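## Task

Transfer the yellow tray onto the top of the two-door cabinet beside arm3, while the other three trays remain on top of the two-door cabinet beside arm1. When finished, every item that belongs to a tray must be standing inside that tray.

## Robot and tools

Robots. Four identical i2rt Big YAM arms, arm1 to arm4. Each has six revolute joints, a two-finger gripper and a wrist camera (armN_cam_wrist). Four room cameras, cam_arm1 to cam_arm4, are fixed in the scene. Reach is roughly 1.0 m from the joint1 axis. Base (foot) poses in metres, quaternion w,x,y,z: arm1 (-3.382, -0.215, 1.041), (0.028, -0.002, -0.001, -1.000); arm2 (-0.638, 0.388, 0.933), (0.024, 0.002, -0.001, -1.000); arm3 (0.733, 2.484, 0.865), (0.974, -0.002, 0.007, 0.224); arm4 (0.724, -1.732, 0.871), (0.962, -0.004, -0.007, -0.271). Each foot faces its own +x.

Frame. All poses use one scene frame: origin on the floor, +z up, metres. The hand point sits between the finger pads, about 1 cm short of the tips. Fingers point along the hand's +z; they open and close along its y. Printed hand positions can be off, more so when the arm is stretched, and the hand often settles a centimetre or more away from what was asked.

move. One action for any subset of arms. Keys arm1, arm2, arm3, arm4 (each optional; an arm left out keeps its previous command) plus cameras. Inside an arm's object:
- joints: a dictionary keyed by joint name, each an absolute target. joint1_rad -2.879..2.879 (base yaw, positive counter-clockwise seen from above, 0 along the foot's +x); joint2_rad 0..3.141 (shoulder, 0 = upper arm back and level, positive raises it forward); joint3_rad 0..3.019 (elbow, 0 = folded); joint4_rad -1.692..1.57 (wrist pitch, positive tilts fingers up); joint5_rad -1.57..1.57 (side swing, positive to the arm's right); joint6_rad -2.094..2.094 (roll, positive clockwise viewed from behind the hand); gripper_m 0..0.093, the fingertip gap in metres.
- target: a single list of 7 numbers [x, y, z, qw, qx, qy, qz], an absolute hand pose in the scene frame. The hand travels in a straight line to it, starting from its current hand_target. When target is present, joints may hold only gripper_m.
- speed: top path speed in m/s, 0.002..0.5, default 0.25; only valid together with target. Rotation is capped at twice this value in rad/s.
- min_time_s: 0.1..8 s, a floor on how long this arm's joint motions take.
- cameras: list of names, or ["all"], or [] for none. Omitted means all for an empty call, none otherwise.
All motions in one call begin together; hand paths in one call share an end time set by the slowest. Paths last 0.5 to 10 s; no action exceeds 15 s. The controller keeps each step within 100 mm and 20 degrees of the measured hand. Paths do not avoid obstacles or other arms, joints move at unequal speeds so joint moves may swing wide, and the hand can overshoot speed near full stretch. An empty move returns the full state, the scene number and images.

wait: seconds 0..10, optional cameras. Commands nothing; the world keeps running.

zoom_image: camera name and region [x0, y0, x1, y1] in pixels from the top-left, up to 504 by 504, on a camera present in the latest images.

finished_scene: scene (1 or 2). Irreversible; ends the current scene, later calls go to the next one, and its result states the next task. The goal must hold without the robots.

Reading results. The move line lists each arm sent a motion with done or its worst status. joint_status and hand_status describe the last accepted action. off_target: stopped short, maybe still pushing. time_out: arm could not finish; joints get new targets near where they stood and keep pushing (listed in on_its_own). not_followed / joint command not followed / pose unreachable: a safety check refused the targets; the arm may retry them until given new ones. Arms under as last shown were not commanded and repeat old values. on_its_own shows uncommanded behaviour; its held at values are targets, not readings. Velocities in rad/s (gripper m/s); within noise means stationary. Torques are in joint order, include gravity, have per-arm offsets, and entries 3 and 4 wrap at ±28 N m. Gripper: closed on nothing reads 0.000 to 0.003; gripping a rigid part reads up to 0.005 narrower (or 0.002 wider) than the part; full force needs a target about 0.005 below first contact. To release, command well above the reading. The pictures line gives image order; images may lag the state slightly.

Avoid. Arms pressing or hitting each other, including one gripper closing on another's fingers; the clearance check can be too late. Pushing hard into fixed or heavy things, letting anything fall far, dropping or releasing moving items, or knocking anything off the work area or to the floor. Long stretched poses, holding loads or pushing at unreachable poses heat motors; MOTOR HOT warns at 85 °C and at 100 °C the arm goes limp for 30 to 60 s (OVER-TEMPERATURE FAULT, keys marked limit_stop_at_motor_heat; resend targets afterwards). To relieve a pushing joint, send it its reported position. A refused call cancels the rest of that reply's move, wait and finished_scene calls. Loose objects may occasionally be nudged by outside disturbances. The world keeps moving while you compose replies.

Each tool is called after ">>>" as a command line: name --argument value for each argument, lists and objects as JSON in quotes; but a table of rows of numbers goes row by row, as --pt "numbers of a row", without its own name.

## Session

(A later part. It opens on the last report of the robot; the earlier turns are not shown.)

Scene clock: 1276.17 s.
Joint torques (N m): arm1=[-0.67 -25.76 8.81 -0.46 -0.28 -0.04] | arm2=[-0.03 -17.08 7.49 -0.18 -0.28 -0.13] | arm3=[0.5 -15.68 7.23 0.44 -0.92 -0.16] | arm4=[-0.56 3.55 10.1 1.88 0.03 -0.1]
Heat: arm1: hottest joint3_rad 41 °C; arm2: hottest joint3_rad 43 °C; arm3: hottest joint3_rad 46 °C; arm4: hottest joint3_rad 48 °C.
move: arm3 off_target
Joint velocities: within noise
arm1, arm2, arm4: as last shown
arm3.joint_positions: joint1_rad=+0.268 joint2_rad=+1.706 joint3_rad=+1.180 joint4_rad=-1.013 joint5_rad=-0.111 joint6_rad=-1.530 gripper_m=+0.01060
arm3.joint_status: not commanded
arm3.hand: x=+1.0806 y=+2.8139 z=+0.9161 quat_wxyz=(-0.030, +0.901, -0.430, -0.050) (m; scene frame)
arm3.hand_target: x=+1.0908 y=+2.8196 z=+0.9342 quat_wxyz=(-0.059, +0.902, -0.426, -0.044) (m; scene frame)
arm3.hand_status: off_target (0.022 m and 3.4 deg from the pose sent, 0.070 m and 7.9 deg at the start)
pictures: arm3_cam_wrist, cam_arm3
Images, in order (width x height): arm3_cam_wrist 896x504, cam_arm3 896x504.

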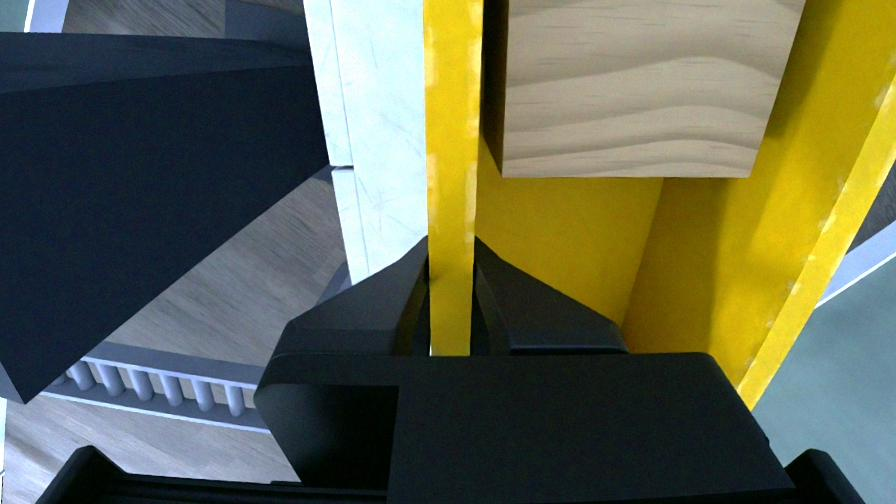

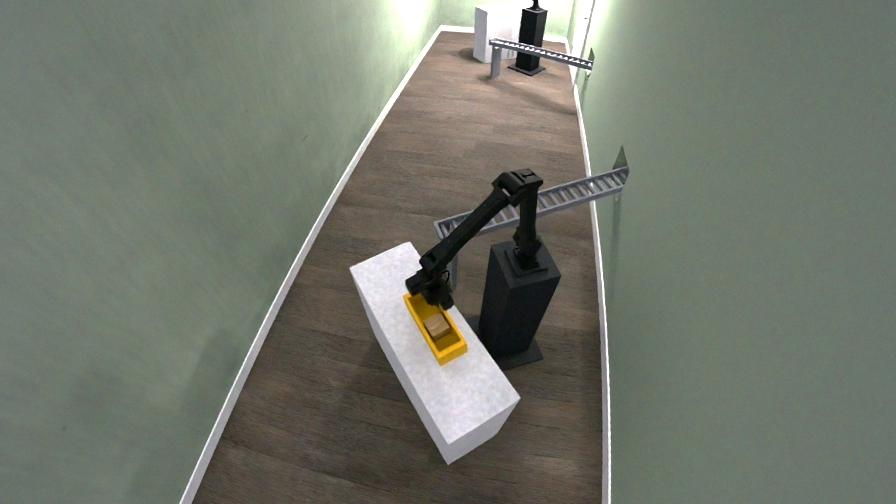

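>>> move --arm3 '{"target": [1.091, 2.82, 0.885, -0.0594, 0.9018, -0.4257, -0.0442], "speed": 0.08}' --cameras '["cam_arm3"]'

>>> zoom_image --camera "cam_arm3" --region '[380, 260, 500, 380]'

Scene clock: 1281.70 s.
Joint torques (N m): arm1=[-0.91 -25.52 8.87 -0.42 -0.29 -0.05] | arm2=[-0.26 -17.2 7.43 -0.14 -0.29 -0.11] | arm3=[0.44 -15.62 6.58 0.42 -0.93 -0.15] | arm4=[-1.03 3.43 10.19 1.96 0.07 -0.09]
Heat: arm1: hottest joint3_rad 41 °C; arm2: hottest joint3_rad 43 °C; arm3: hottest joint3_rad 46 °C; arm4: hottest joint3_rad 48 °C.
move: arm3 off_target
Joint velocities: within noise
arm1, arm2, arm4: as last shown
arm3.joint_positions: joint1_rad=+0.268 joint2_rad=+1.771 joint3_rad=+1.128 joint4_rad=-0.890 joint5_rad=-0.111 joint6_rad=-1.531 gripper_m=+0.01060
arm3.joint_status: not commanded
arm3.hand: x=+1.0804 y=+2.8140 z=+0.8706 quat_wxyz=(-0.034, +0.901, -0.429, -0.048) (m; scene frame)
arm3.hand_target: x=+1.0908 y=+2.8197 z=+0.8852 quat_wxyz=(-0.059, +0.902, -0.426, -0.044) (m; scene frame)
arm3.hand_status: off_target (0.019 m and 3.0 deg from the pose sent, 0.033 m and 3.4 deg at the start)
pictures: cam_arm3
Images, in order (width x height): cam_arm3 896x504.

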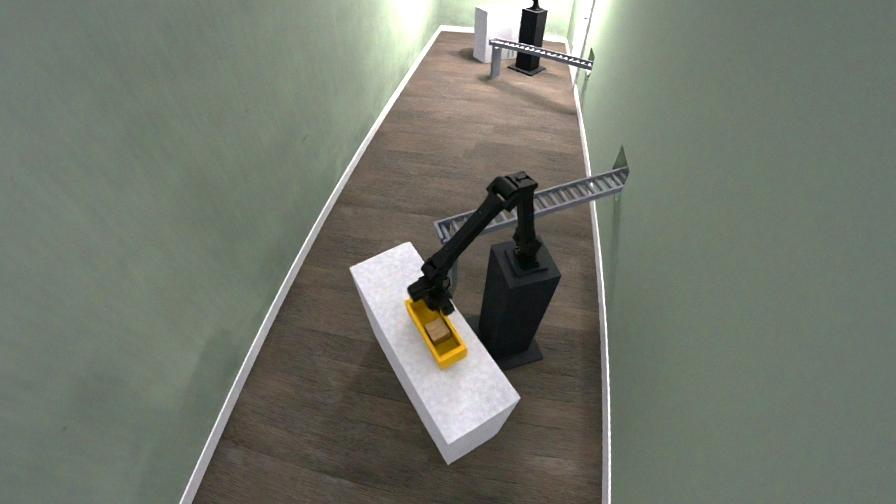

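Scaled by 4.200 from the camera's 896x504 image, which has a finer 1280x720 frame.

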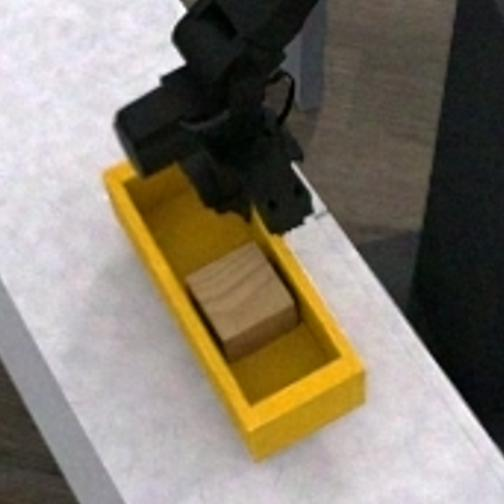

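>>> move --arm3 '{"target": [1.091, 2.82, 0.864, -0.0594, 0.9018, -0.4257, -0.0442], "speed": 0.06}' --cameras '["cam_arm3"]'

>>> zoom_image --camera "cam_arm3" --region '[380, 260, 500, 380]'

Scene clock: 1285.20 s.
Joint torques (N m): arm1=[-0.79 -25.64 8.83 -0.43 -0.29 -0.05] | arm2=[-0.15 -16.97 7.53 -0.12 -0.28 -0.1] | arm3=[0.5 -15.56 6.27 0.49 -0.83 -0.16] | arm4=[-1.14 3.78 10.02 1.96 0.03 -0.04]
Heat: arm1: hottest joint3_rad 41 °C; arm2: hottest joint3_rad 43 °C; arm3: hottest joint3_rad 46 °C; arm4: hottest joint3_rad 48 °C.
move: arm3 off_target
Joint velocities: within noise
arm1, arm2, arm4: as last shown
arm3.joint_positions: joint1_rad=+0.268 joint2_rad=+1.803 joint3_rad=+1.111 joint4_rad=-0.837 joint5_rad=-0.113 joint6_rad=-1.532 gripper_m=+0.01060
arm3.joint_status: not commanded
arm3.hand: x=+1.0804 y=+2.8145 z=+0.8512 quat_wxyz=(-0.036, +0.901, -0.429, -0.048) (m; scene frame)
arm3.hand_target: x=+1.0908 y=+2.8198 z=+0.8641 quat_wxyz=(-0.059, +0.902, -0.426, -0.044) (m; scene frame)
arm3.hand_status: off_target (0.018 m and 2.8 deg from the pose sent, 0.014 m and 3.0 deg at the start)
pictures: cam_arm3
Images, in order (width x height): cam_arm3 896x504.

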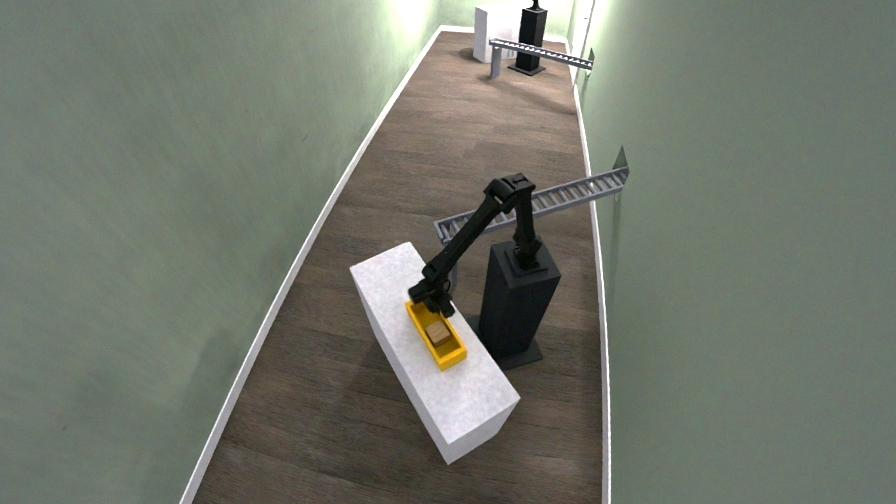

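Scaled by 4.200 from the camera's 896x504 image, which has a finer 1280x720 frame.

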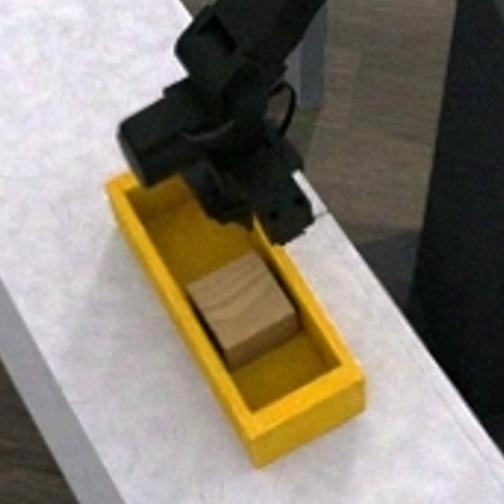

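>>> move --arm3 '{"target": [1.091, 2.82, 0.844, -0.0594, 0.9018, -0.4257, -0.0442], "speed": 0.06}' --cameras '["cam_arm3"]'

>>> zoom_image --camera "cam_arm3" --region '[380, 260, 500, 380]'

Scene clock: 1291.20 s.
Joint torques (N m): arm1=[-0.97 -25.52 8.84 -0.49 -0.3 -0.06] | arm2=[-0.15 -16.97 7.49 -0.17 -0.3 -0.11] | arm3=[0.38 -13.45 5.6 0.4 -0.84 -0.11] | arm4=[-0.21 3.31 9.98 2.14 0.07 -0.07]
Heat: arm1: hottest joint3_rad 41 °C; arm2: hottest joint3_rad 43 °C; arm3: hottest joint3_rad 46 °C; arm4: hottest joint3_rad 48 °C.
move: arm3 done
Joint velocities: within noise
arm1.joint_positions: joint1_rad=-1.494 joint2_rad=+2.288 joint3_rad=+1.894 joint4_rad=-1.195 joint5_rad=-0.073 joint6_rad=-1.458 gripper_m=+0.04988
arm1.joint_status: not commanded
arm1.hand: x=-3.4834 y=+0.4479 z=+1.0170 quat_wxyz=(-0.015, -0.999, -0.010, +0.037) (m; scene frame)
arm1.hand_target: x=-3.4859 y=+0.4605 z=+1.0301 quat_wxyz=(+0.000, -0.999, -0.016, +0.040) (m; scene frame)
arm1.hand_status: not commanded
arm2: as last shown
arm3.joint_positions: joint1_rad=+0.268 joint2_rad=+1.813 joint3_rad=+1.105 joint4_rad=-0.785 joint5_rad=-0.113 joint6_rad=-1.537 gripper_m=+0.01060
arm3.joint_status: not commanded
arm3.hand: x=+1.0867 y=+2.8202 z=+0.8455 quat_wxyz=(-0.052, +0.903, -0.425, -0.041) (m; scene frame)
arm3.hand_target: x=+1.0909 y=+2.8200 z=+0.8439 quat_wxyz=(-0.059, +0.902, -0.426, -0.044) (m; scene frame)
arm3.hand_status: done (0.005 m and 0.9 deg from the pose sent, 0.014 m and 2.8 deg at the start)
arm4.joint_positions: joint1_rad=+0.611 joint2_rad=+0.619 joint3_rad=+1.338 joint4_rad=-1.545 joint5_rad=+0.202 joint6_rad=+0.301 gripper_m=+0.09396
arm4.joint_status: not commanded
arm4.hand: x=+0.9262 y=-1.7486 z=+1.3507 quat_wxyz=(-0.379, -0.145, -0.914, +0.032) (m; scene frame)
arm4.hand_target: x=+0.9249 y=-1.7486 z=+1.3599 quat_wxyz=(-0.389, -0.145, -0.909, +0.029) (m; scene frame)
arm4.hand_status: not commanded
pictures: cam_arm3
Images, in order (width x height): cam_arm3 896x504.

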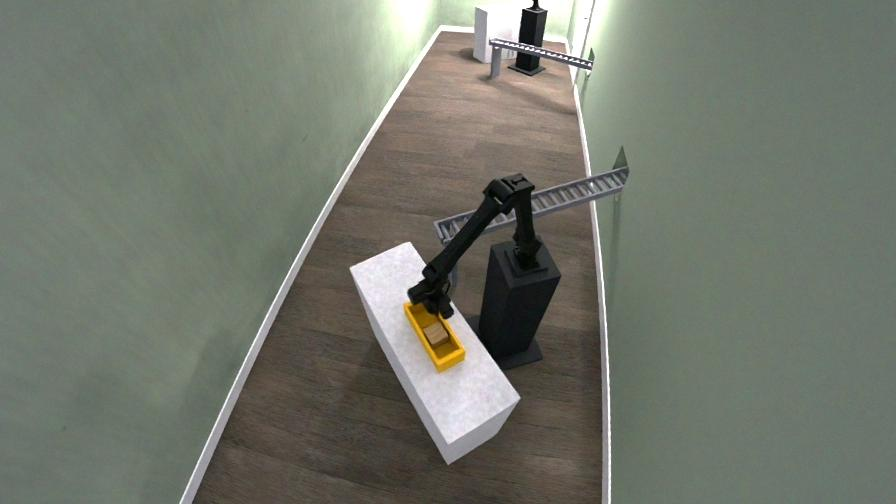

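Scaled by 4.200 from the camera's 896x504 image, which has a finer 1280x720 frame.

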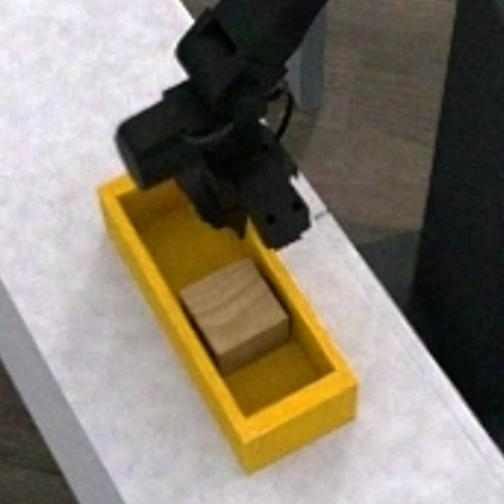

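>>> move --arm3 '{"target": [1.088, 2.82, 0.828, -0.0277, 0.9032, -0.4238, -0.059], "speed": 0.06}' --cameras '["cam_arm3", "arm3_cam_wrist"]'

>>> zoom_image --camera "cam_arm3" --region '[380, 260, 500, 380]'

Scene clock: 1299.80 s.
Joint torques (N m): arm1=[-0.91 -25.76 8.81 -0.42 -0.3 -0.04] | arm2=[-0.15 -17.2 7.5 -0.12 -0.27 -0.11] | arm3=[0.62 -9.93 7.77 -0.68 -0.86 -0.09] | arm4=[-0.62 3.9 10.13 1.94 0.05 -0.07]
Heat: arm1: hottest joint3_rad 41 °C; arm2: hottest joint3_rad 43 °C; arm3: hottest joint3_rad 46 °C; arm4: hottest joint3_rad 49 °C.
move: arm3 off_target
Joint velocities: within noise
arm1, arm4: as last shown
arm2.joint_positions: joint1_rad=-0.763 joint2_rad=+2.092 joint3_rad=+1.302 joint4_rad=-0.778 joint5_rad=+0.002 joint6_rad=-1.258 gripper_m=+0.04994
arm2.joint_status: not commanded
arm2.hand: x=-1.0440 y=+0.7412 z=+0.8362 quat_wxyz=(+0.000, -0.963, -0.269, -0.002) (m; scene frame)
arm2.hand_target: x=-1.0439 y=+0.7470 z=+0.8400 quat_wxyz=(+0.000, -0.962, -0.272, +0.000) (m; scene frame)
arm2.hand_status: not commanded
arm3.joint_positions: joint1_rad=+0.267 joint2_rad=+1.823 joint3_rad=+1.114 joint4_rad=-0.807 joint5_rad=-0.114 joint6_rad=-1.542 gripper_m=+0.01060
arm3.joint_status: not commanded
arm3.hand: x=+1.0849 y=+2.8186 z=+0.8433 quat_wxyz=(-0.042, +0.904, -0.424, -0.046) (m; scene frame)
arm3.hand_target: x=+1.0875 y=+2.8195 z=+0.8282 quat_wxyz=(-0.028, +0.903, -0.424, -0.059) (m; scene frame)
arm3.hand_status: off_target (0.016 m and 2.2 deg from the pose sent, 0.018 m and 3.5 deg at the start)
pictures: arm3_cam_wrist, cam_arm3
Images, in order (width x height): arm3_cam_wrist 896x504, cam_arm3 896x504.

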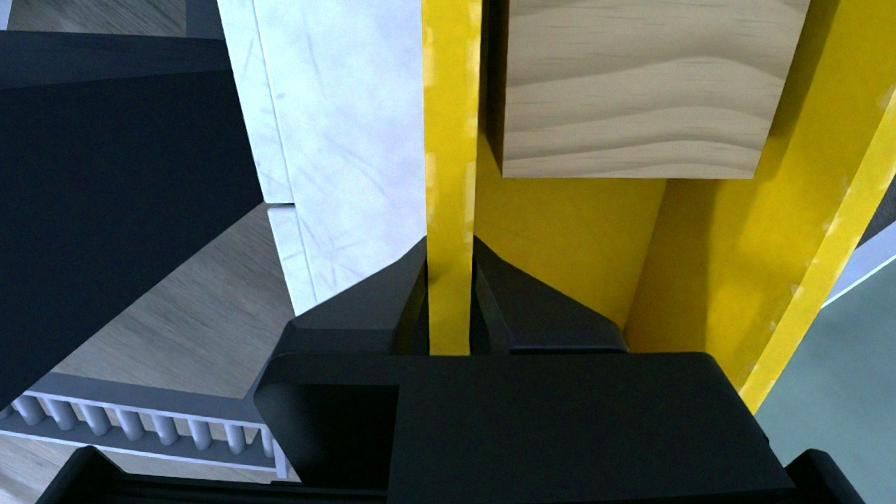

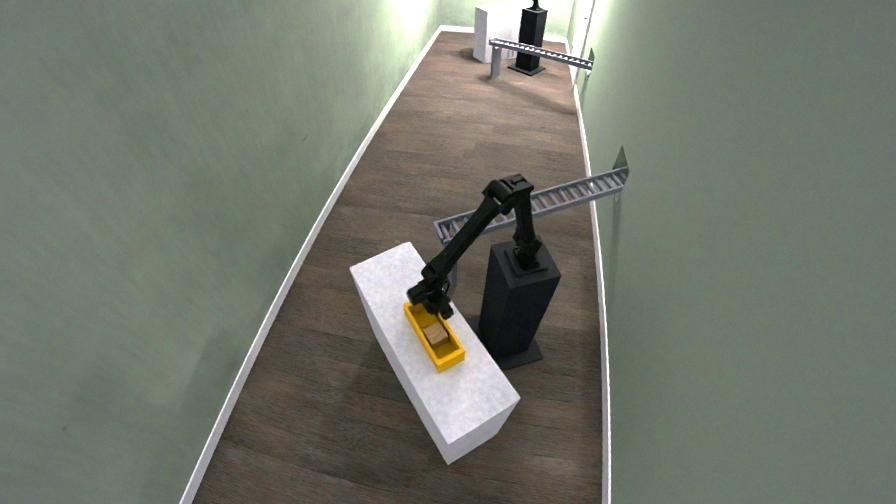

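Scaled by 4.200 from the camera's 896x504 image, which has a finer 1280x720 frame.

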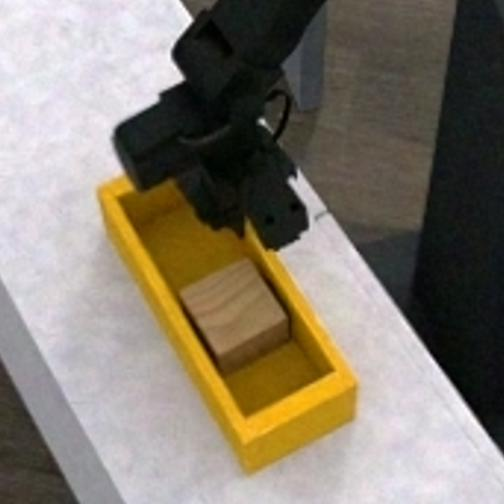

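>>> move --arm3 '{"target": [1.0855, 2.819, 0.92, -0.042, 0.904, -0.424, -0.046], "speed": 0.12, "joints": {"gripper_m": 0.055}}' --cameras '["cam_arm3", "arm3_cam_wrist"]'

>>> zoom_image --camera "cam_arm3" --region '[340, 220, 530, 470]'

Scene clock: 1305.33 s.
Joint torques (N m): arm1=[-0.67 -25.82 8.84 -0.44 -0.31 -0.07] | arm2=[-0.21 -16.91 7.58 -0.14 -0.28 -0.11] | arm3=[0.91 -14.74 9.62 -0.53 -0.14 -0.02] | arm4=[-1.44 3.78 10.15 1.66 0.01 -0.06]
Heat: arm1: hottest joint3_rad 41 °C; arm2: hottest joint3_rad 43 °C; arm3: hottest joint3_rad 46 °C; arm4: hottest joint3_rad 49 °C.
move: arm3 off_target
Joint velocities: within noise
arm1, arm2, arm4: as last shown
arm3.joint_positions: joint1_rad=+0.267 joint2_rad=+1.719 joint3_rad=+1.140 joint4_rad=-0.992 joint5_rad=-0.117 joint6_rad=-1.542 gripper_m=+0.05496
arm3.joint_status: all done
arm3.hand: x=+1.0696 y=+2.8053 z=+0.8974 quat_wxyz=(-0.017, +0.903, -0.426, -0.058) (m; scene frame)
arm3.hand_target: x=+1.0848 y=+2.8183 z=+0.9204 quat_wxyz=(-0.042, +0.904, -0.424, -0.046) (m; scene frame)
arm3.hand_status: off_target (0.031 m and 3.2 deg from the pose sent, 0.077 m and 0.0 deg at the start)
pictures: arm3_cam_wrist, cam_arm3
Images, in order (width x height): arm3_cam_wrist 896x504, cam_arm3 896x504.

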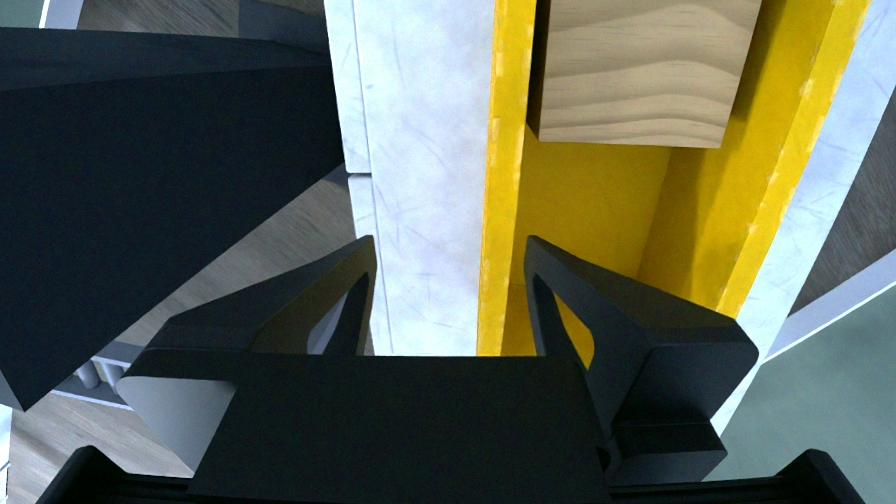

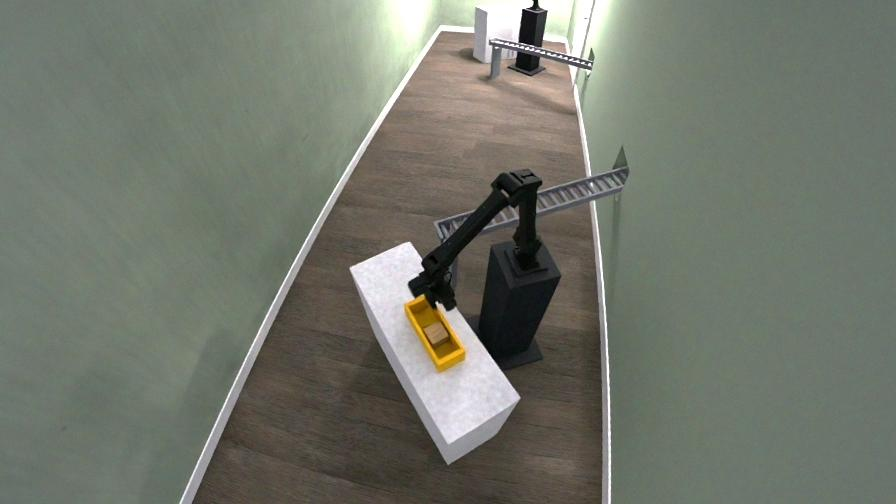

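Scaled by 2.016 from the camera's 896x504 image, which has a finer 1280x720 frame.

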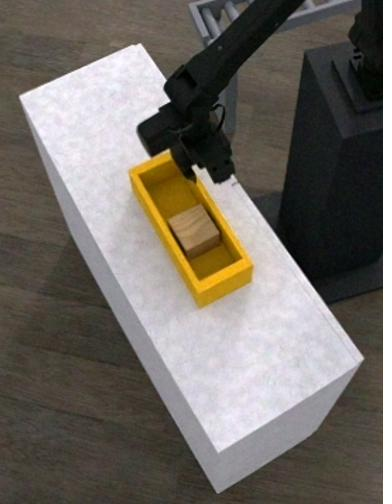

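>>> move --arm3 '{"target": [1.05, 2.79, 1.02, -0.042, 0.904, -0.424, -0.046], "speed": 0.15}' --cameras '["cam_arm1", "cam_arm3", "arm3_cam_wrist"]'

>>> zoom_image --camera "cam_arm1" --region '[200, 140, 480, 300]'

>>> zoom_image --camera "cam_arm3" --region '[380, 270, 500, 390]'

Scene clock: 1310.37 s.
Joint torques (N m): arm1=[-0.97 -25.7 8.83 -0.43 -0.29 -0.06] | arm2=[-0.26 -17.2 7.53 -0.2 -0.29 -0.08] | arm3=[1.73 -12.51 11.04 -0.49 -0.17 0] | arm4=[-0.15 3.25 10.1 1.78 0.05 -0.06]
Heat: arm1: hottest joint3_rad 41 °C; arm2: hottest joint3_rad 43 °C; arm3: hottest joint3_rad 46 °C; arm4: hottest joint3_rad 49 °C.
move: arm3 off_target
Joint velocities: within noise
arm1, arm2, arm4: as last shown
arm3.joint_positions: joint1_rad=+0.267 joint2_rad=+1.502 joint3_rad=+1.148 joint4_rad=-1.226 joint5_rad=-0.117 joint6_rad=-1.542 gripper_m=+0.05496
arm3.joint_status: not commanded
arm3.hand: x=+1.0370 y=+2.7763 z=+0.9929 quat_wxyz=(-0.014, +0.903, -0.426, -0.060) (m; scene frame)
arm3.hand_target: x=+1.0490 y=+2.7891 z=+1.0201 quat_wxyz=(-0.042, +0.904, -0.424, -0.046) (m; scene frame)
arm3.hand_status: off_target (0.033 m and 3.6 deg from the pose sent, 0.125 m and 3.2 deg at the start)
pictures: arm3_cam_wrist, cam_arm1, cam_arm3
Images, in order (width x height): arm3_cam_wrist 896x504, cam_arm1 896x504, cam_arm3 896x504.

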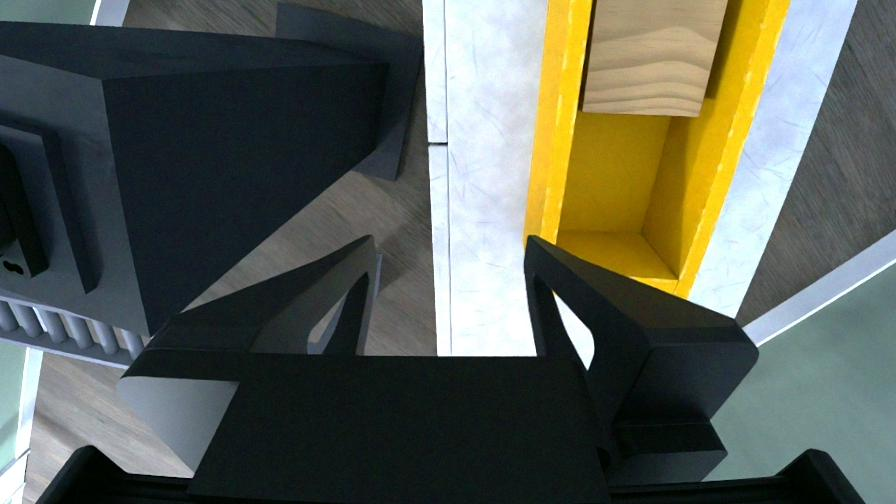

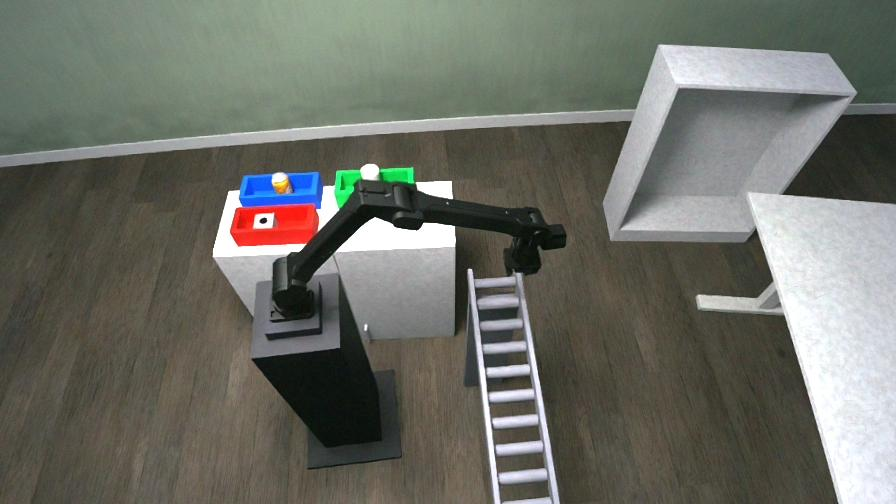

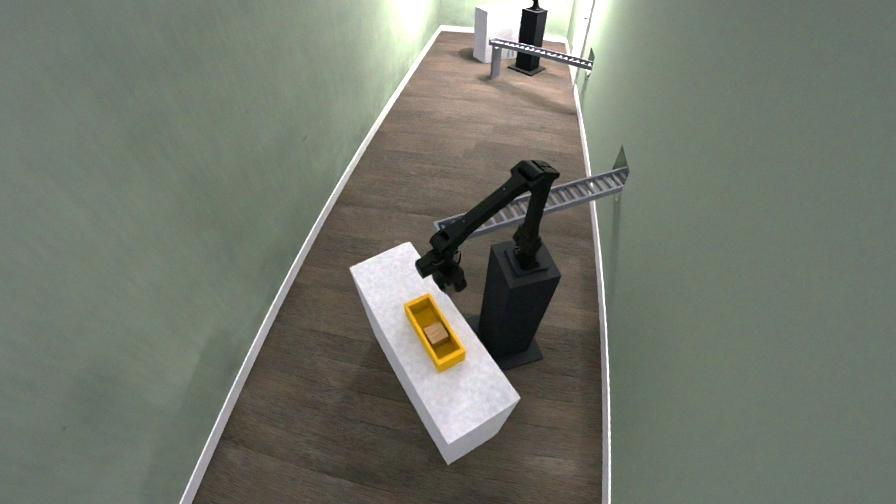

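Scaled by 1.800 from the camera's 896x504 image, which has a finer 1280x720 frame.

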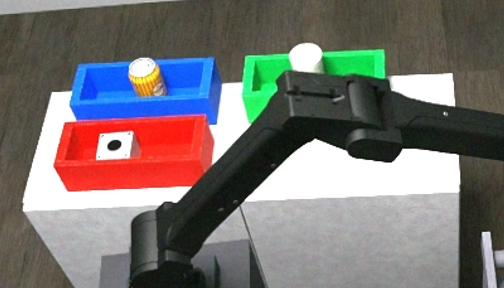

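Scaled by 4.200 from the camera's 896x504 image, which has a finer 1280x720 frame.

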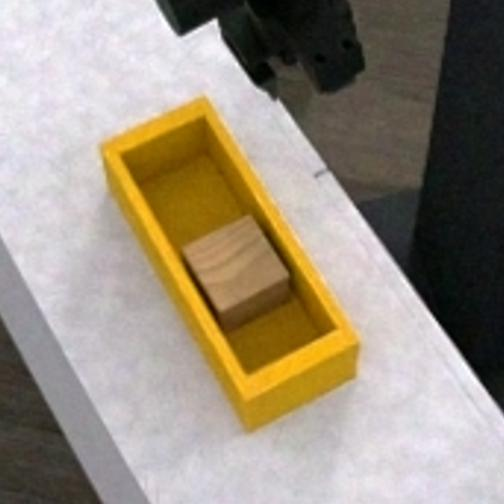

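>>> finished_scene --scene 1

The scene is finished: the task was done.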